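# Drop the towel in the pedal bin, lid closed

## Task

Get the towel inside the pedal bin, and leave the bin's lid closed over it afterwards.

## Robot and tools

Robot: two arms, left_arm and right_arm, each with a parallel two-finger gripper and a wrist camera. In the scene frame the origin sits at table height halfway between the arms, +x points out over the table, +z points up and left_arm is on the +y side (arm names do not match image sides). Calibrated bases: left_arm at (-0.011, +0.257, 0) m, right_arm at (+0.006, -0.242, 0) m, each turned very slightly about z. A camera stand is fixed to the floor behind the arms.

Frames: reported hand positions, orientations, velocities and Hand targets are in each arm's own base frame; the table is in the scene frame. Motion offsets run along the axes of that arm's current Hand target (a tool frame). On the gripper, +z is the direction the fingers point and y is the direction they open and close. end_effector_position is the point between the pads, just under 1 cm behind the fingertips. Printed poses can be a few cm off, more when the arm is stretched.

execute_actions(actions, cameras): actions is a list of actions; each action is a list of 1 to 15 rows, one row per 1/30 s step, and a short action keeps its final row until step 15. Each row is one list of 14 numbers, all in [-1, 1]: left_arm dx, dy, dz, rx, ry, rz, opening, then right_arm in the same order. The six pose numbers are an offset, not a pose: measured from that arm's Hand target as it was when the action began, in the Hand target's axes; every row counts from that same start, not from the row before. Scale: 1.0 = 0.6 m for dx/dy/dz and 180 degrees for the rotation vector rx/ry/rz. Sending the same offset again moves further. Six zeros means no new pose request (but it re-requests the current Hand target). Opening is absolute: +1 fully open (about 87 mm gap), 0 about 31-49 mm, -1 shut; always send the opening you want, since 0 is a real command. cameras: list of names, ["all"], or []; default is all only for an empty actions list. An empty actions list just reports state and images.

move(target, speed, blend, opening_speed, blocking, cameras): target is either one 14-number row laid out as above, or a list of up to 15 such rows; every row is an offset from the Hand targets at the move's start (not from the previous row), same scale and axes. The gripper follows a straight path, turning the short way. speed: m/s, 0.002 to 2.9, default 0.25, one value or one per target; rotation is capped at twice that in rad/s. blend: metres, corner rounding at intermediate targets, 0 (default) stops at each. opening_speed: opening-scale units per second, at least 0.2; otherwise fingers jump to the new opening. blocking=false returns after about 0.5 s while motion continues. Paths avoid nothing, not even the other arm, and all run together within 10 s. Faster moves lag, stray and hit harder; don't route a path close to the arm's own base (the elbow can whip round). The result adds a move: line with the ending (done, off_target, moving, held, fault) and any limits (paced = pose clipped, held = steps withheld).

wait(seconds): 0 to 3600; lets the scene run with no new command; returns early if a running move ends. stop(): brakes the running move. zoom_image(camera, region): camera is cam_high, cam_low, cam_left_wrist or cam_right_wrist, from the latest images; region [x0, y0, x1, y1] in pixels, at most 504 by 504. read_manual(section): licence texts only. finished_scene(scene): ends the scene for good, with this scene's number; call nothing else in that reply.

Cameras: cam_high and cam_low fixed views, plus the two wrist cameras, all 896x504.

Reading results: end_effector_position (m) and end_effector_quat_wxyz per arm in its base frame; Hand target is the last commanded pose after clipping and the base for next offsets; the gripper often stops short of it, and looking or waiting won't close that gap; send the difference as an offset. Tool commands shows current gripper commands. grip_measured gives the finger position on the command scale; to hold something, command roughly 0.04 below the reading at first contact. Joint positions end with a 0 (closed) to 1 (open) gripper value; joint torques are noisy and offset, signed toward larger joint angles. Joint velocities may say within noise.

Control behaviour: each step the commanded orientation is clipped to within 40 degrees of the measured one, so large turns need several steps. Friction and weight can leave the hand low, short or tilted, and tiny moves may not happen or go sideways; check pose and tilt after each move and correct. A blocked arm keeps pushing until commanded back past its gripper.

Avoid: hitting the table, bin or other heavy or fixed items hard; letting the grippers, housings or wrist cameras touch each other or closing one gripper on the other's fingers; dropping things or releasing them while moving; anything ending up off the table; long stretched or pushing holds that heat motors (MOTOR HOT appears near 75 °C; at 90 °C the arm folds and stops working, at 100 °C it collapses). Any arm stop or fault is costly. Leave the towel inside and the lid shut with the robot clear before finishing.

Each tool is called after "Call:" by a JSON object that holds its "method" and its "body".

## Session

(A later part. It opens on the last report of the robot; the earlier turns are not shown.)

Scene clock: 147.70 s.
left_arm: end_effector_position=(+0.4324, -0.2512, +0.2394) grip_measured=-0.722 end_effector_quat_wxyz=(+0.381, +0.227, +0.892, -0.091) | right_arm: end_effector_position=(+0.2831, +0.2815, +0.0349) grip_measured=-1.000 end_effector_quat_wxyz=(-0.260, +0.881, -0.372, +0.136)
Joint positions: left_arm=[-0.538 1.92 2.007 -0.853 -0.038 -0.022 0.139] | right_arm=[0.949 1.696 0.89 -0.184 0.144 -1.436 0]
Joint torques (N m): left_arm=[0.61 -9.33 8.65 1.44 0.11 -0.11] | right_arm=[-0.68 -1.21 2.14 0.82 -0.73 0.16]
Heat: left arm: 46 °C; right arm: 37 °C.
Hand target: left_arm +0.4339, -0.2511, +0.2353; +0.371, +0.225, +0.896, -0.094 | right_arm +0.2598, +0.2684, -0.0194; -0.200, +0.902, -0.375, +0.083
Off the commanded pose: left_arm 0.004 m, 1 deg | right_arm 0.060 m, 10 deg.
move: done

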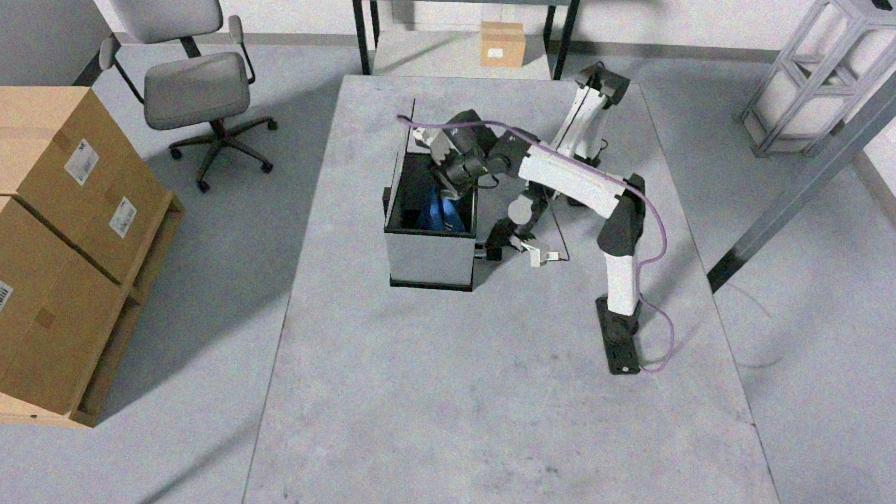

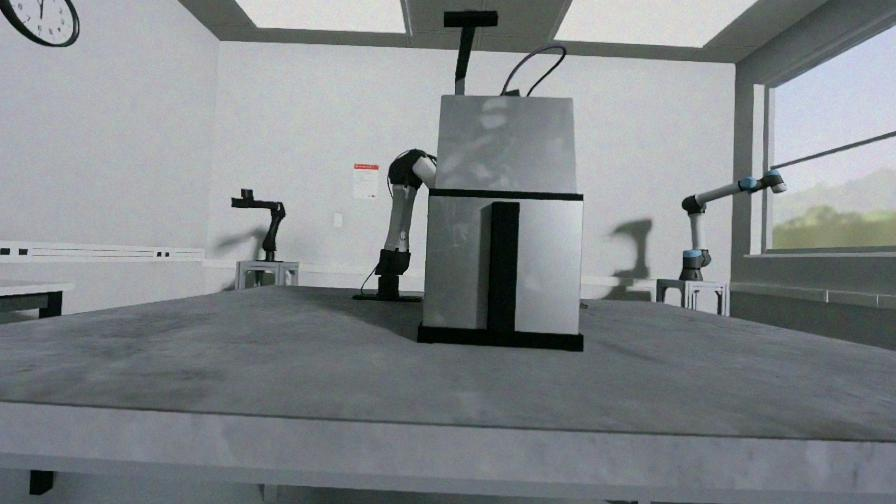

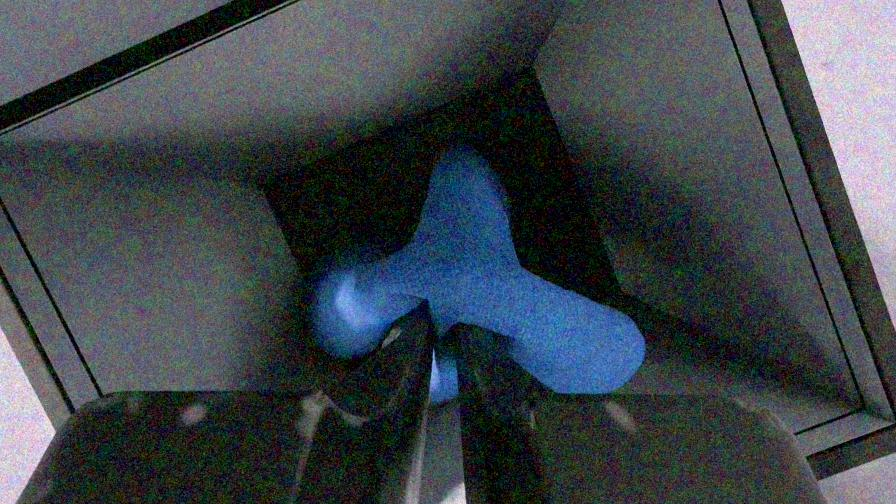

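Call:
{"method": "move", "body": {"target": [[0.041,0,0.041,0,0,0,-1,0,0,0,0,0,0,-1],[0.041,0,0.041,0,0,0,0.3,0,0,0,0,0,0,-1],[-0.353,0,-0.353,0,0,0,0.3,0,0,0,0,0,0,-1],[-0.093,0.2,-0.56,0,0,0,0.3,0,0,0,0,0,0,-1]], "speed": [0.12,0.12,0.25,0.3], "blend": [0,0,0.03,0], "opening_speed": 1.5, "cameras": ["cam_high"]}}

Call:
{"method": "move", "body": {"target": [0,0,0,0,0,0,0.3,0,-0.095,-0.213,0,0,0,-1], "speed": 0.08, "cameras": ["cam_high","cam_low"]}}

Scene clock: 159.67 s.
left_arm: end_effector_position=(+0.3147, -0.0519, +0.5182) grip_measured=+0.300 end_effector_quat_wxyz=(+0.602, +0.182, +0.772, -0.093) | right_arm: end_effector_position=(+0.2831, +0.2815, +0.0349) grip_measured=-1.000 end_effector_quat_wxyz=(-0.260, +0.881, -0.372, +0.136)
Joint positions: left_arm=[0.029 1.695 2.856 -1.444 0.399 0.19 0.65] | right_arm=[0.949 1.696 0.89 -0.184 0.144 -1.436 0]
Joint torques (N m): left_arm=[0.64 -2.96 3.45 1.65 0.2 0.03] | right_arm=[-0.69 -1.21 2.15 0.82 -0.73 0.16]
Heat: left arm: 46 °C; right arm: 37 °C.
Hand target: left_arm +0.3162, -0.0513, +0.5122; +0.371, +0.225, +0.896, -0.094 | right_arm +0.2598, +0.2684, -0.0194; -0.200, +0.902, -0.375, +0.083
Off the commanded pose: left_arm 0.006 m, 31 deg | right_arm 0.060 m, 10 deg.
elbow stopped short (left arm): the move would have taken joint 3 (elbow) straighter than the controller allows.
move: off_target (left_arm)

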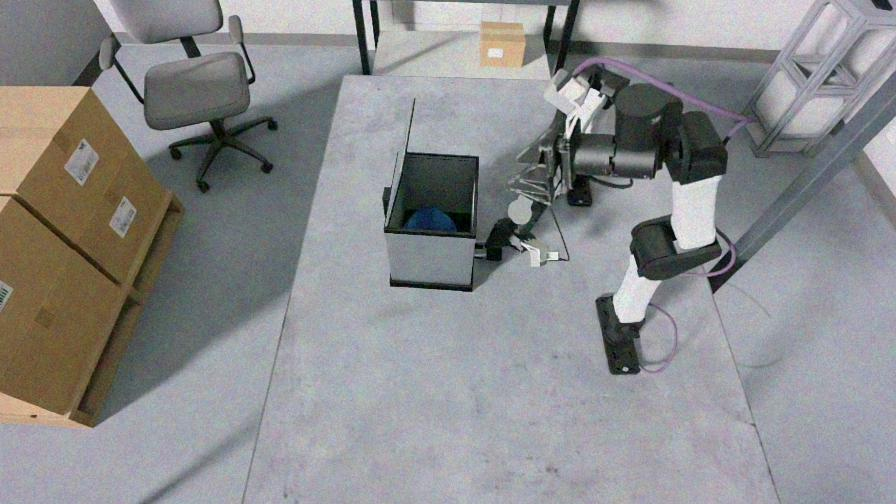

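Scene clock: 162.17 s.
left_arm: end_effector_position=(+0.3145, -0.0519, +0.5183) grip_measured=+0.300 end_effector_quat_wxyz=(+0.602, +0.182, +0.771, -0.095) | right_arm: end_effector_position=(+0.2572, +0.2599, +0.1038) grip_measured=-1.000 end_effector_quat_wxyz=(-0.177, +0.906, -0.375, +0.083)
Joint positions: left_arm=[0.033 1.695 2.856 -1.444 0.407 0.19 0.65] | right_arm=[0.941 1.593 1.179 -0.77 0.077 -1.431 0]
Joint torques (N m): left_arm=[0.64 -2.92 3.44 1.66 0.21 0.01] | right_arm=[0.03 -8.83 9.11 0.79 -0.07 0.04]
Heat: left arm: 45 °C; right arm: 37 °C.
Hand target: left_arm +0.3162, -0.0513, +0.5123; +0.371, +0.225, +0.896, -0.094 | right_arm +0.2582, +0.2668, +0.1205; -0.199, +0.902, -0.375, +0.083
Off the commanded pose: left_arm 0.006 m, 31 deg | right_arm 0.018 m, 3 deg.
elbow stopped short (left arm): the move would have taken joint 3 (elbow) straighter than the controller allows.
move: off_target (right_arm)

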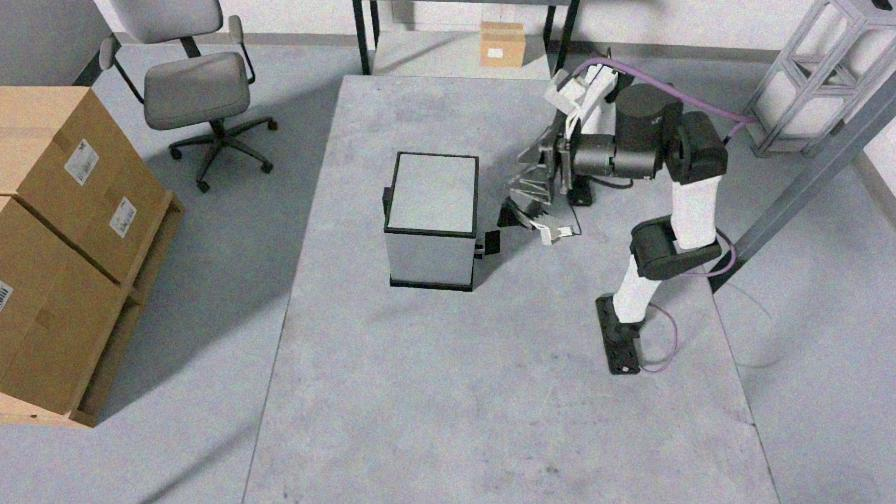

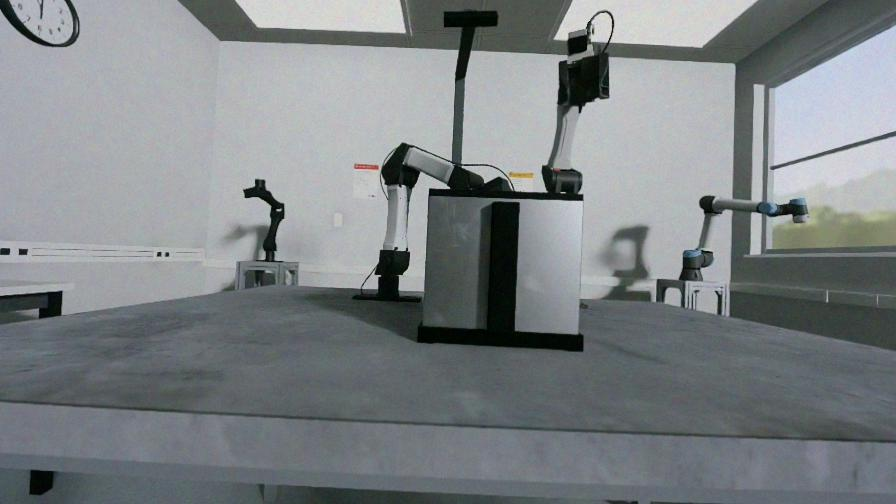

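Call:
{"method": "finished_scene", "body": {"scene": 3}}

The scene is finished: the task was done.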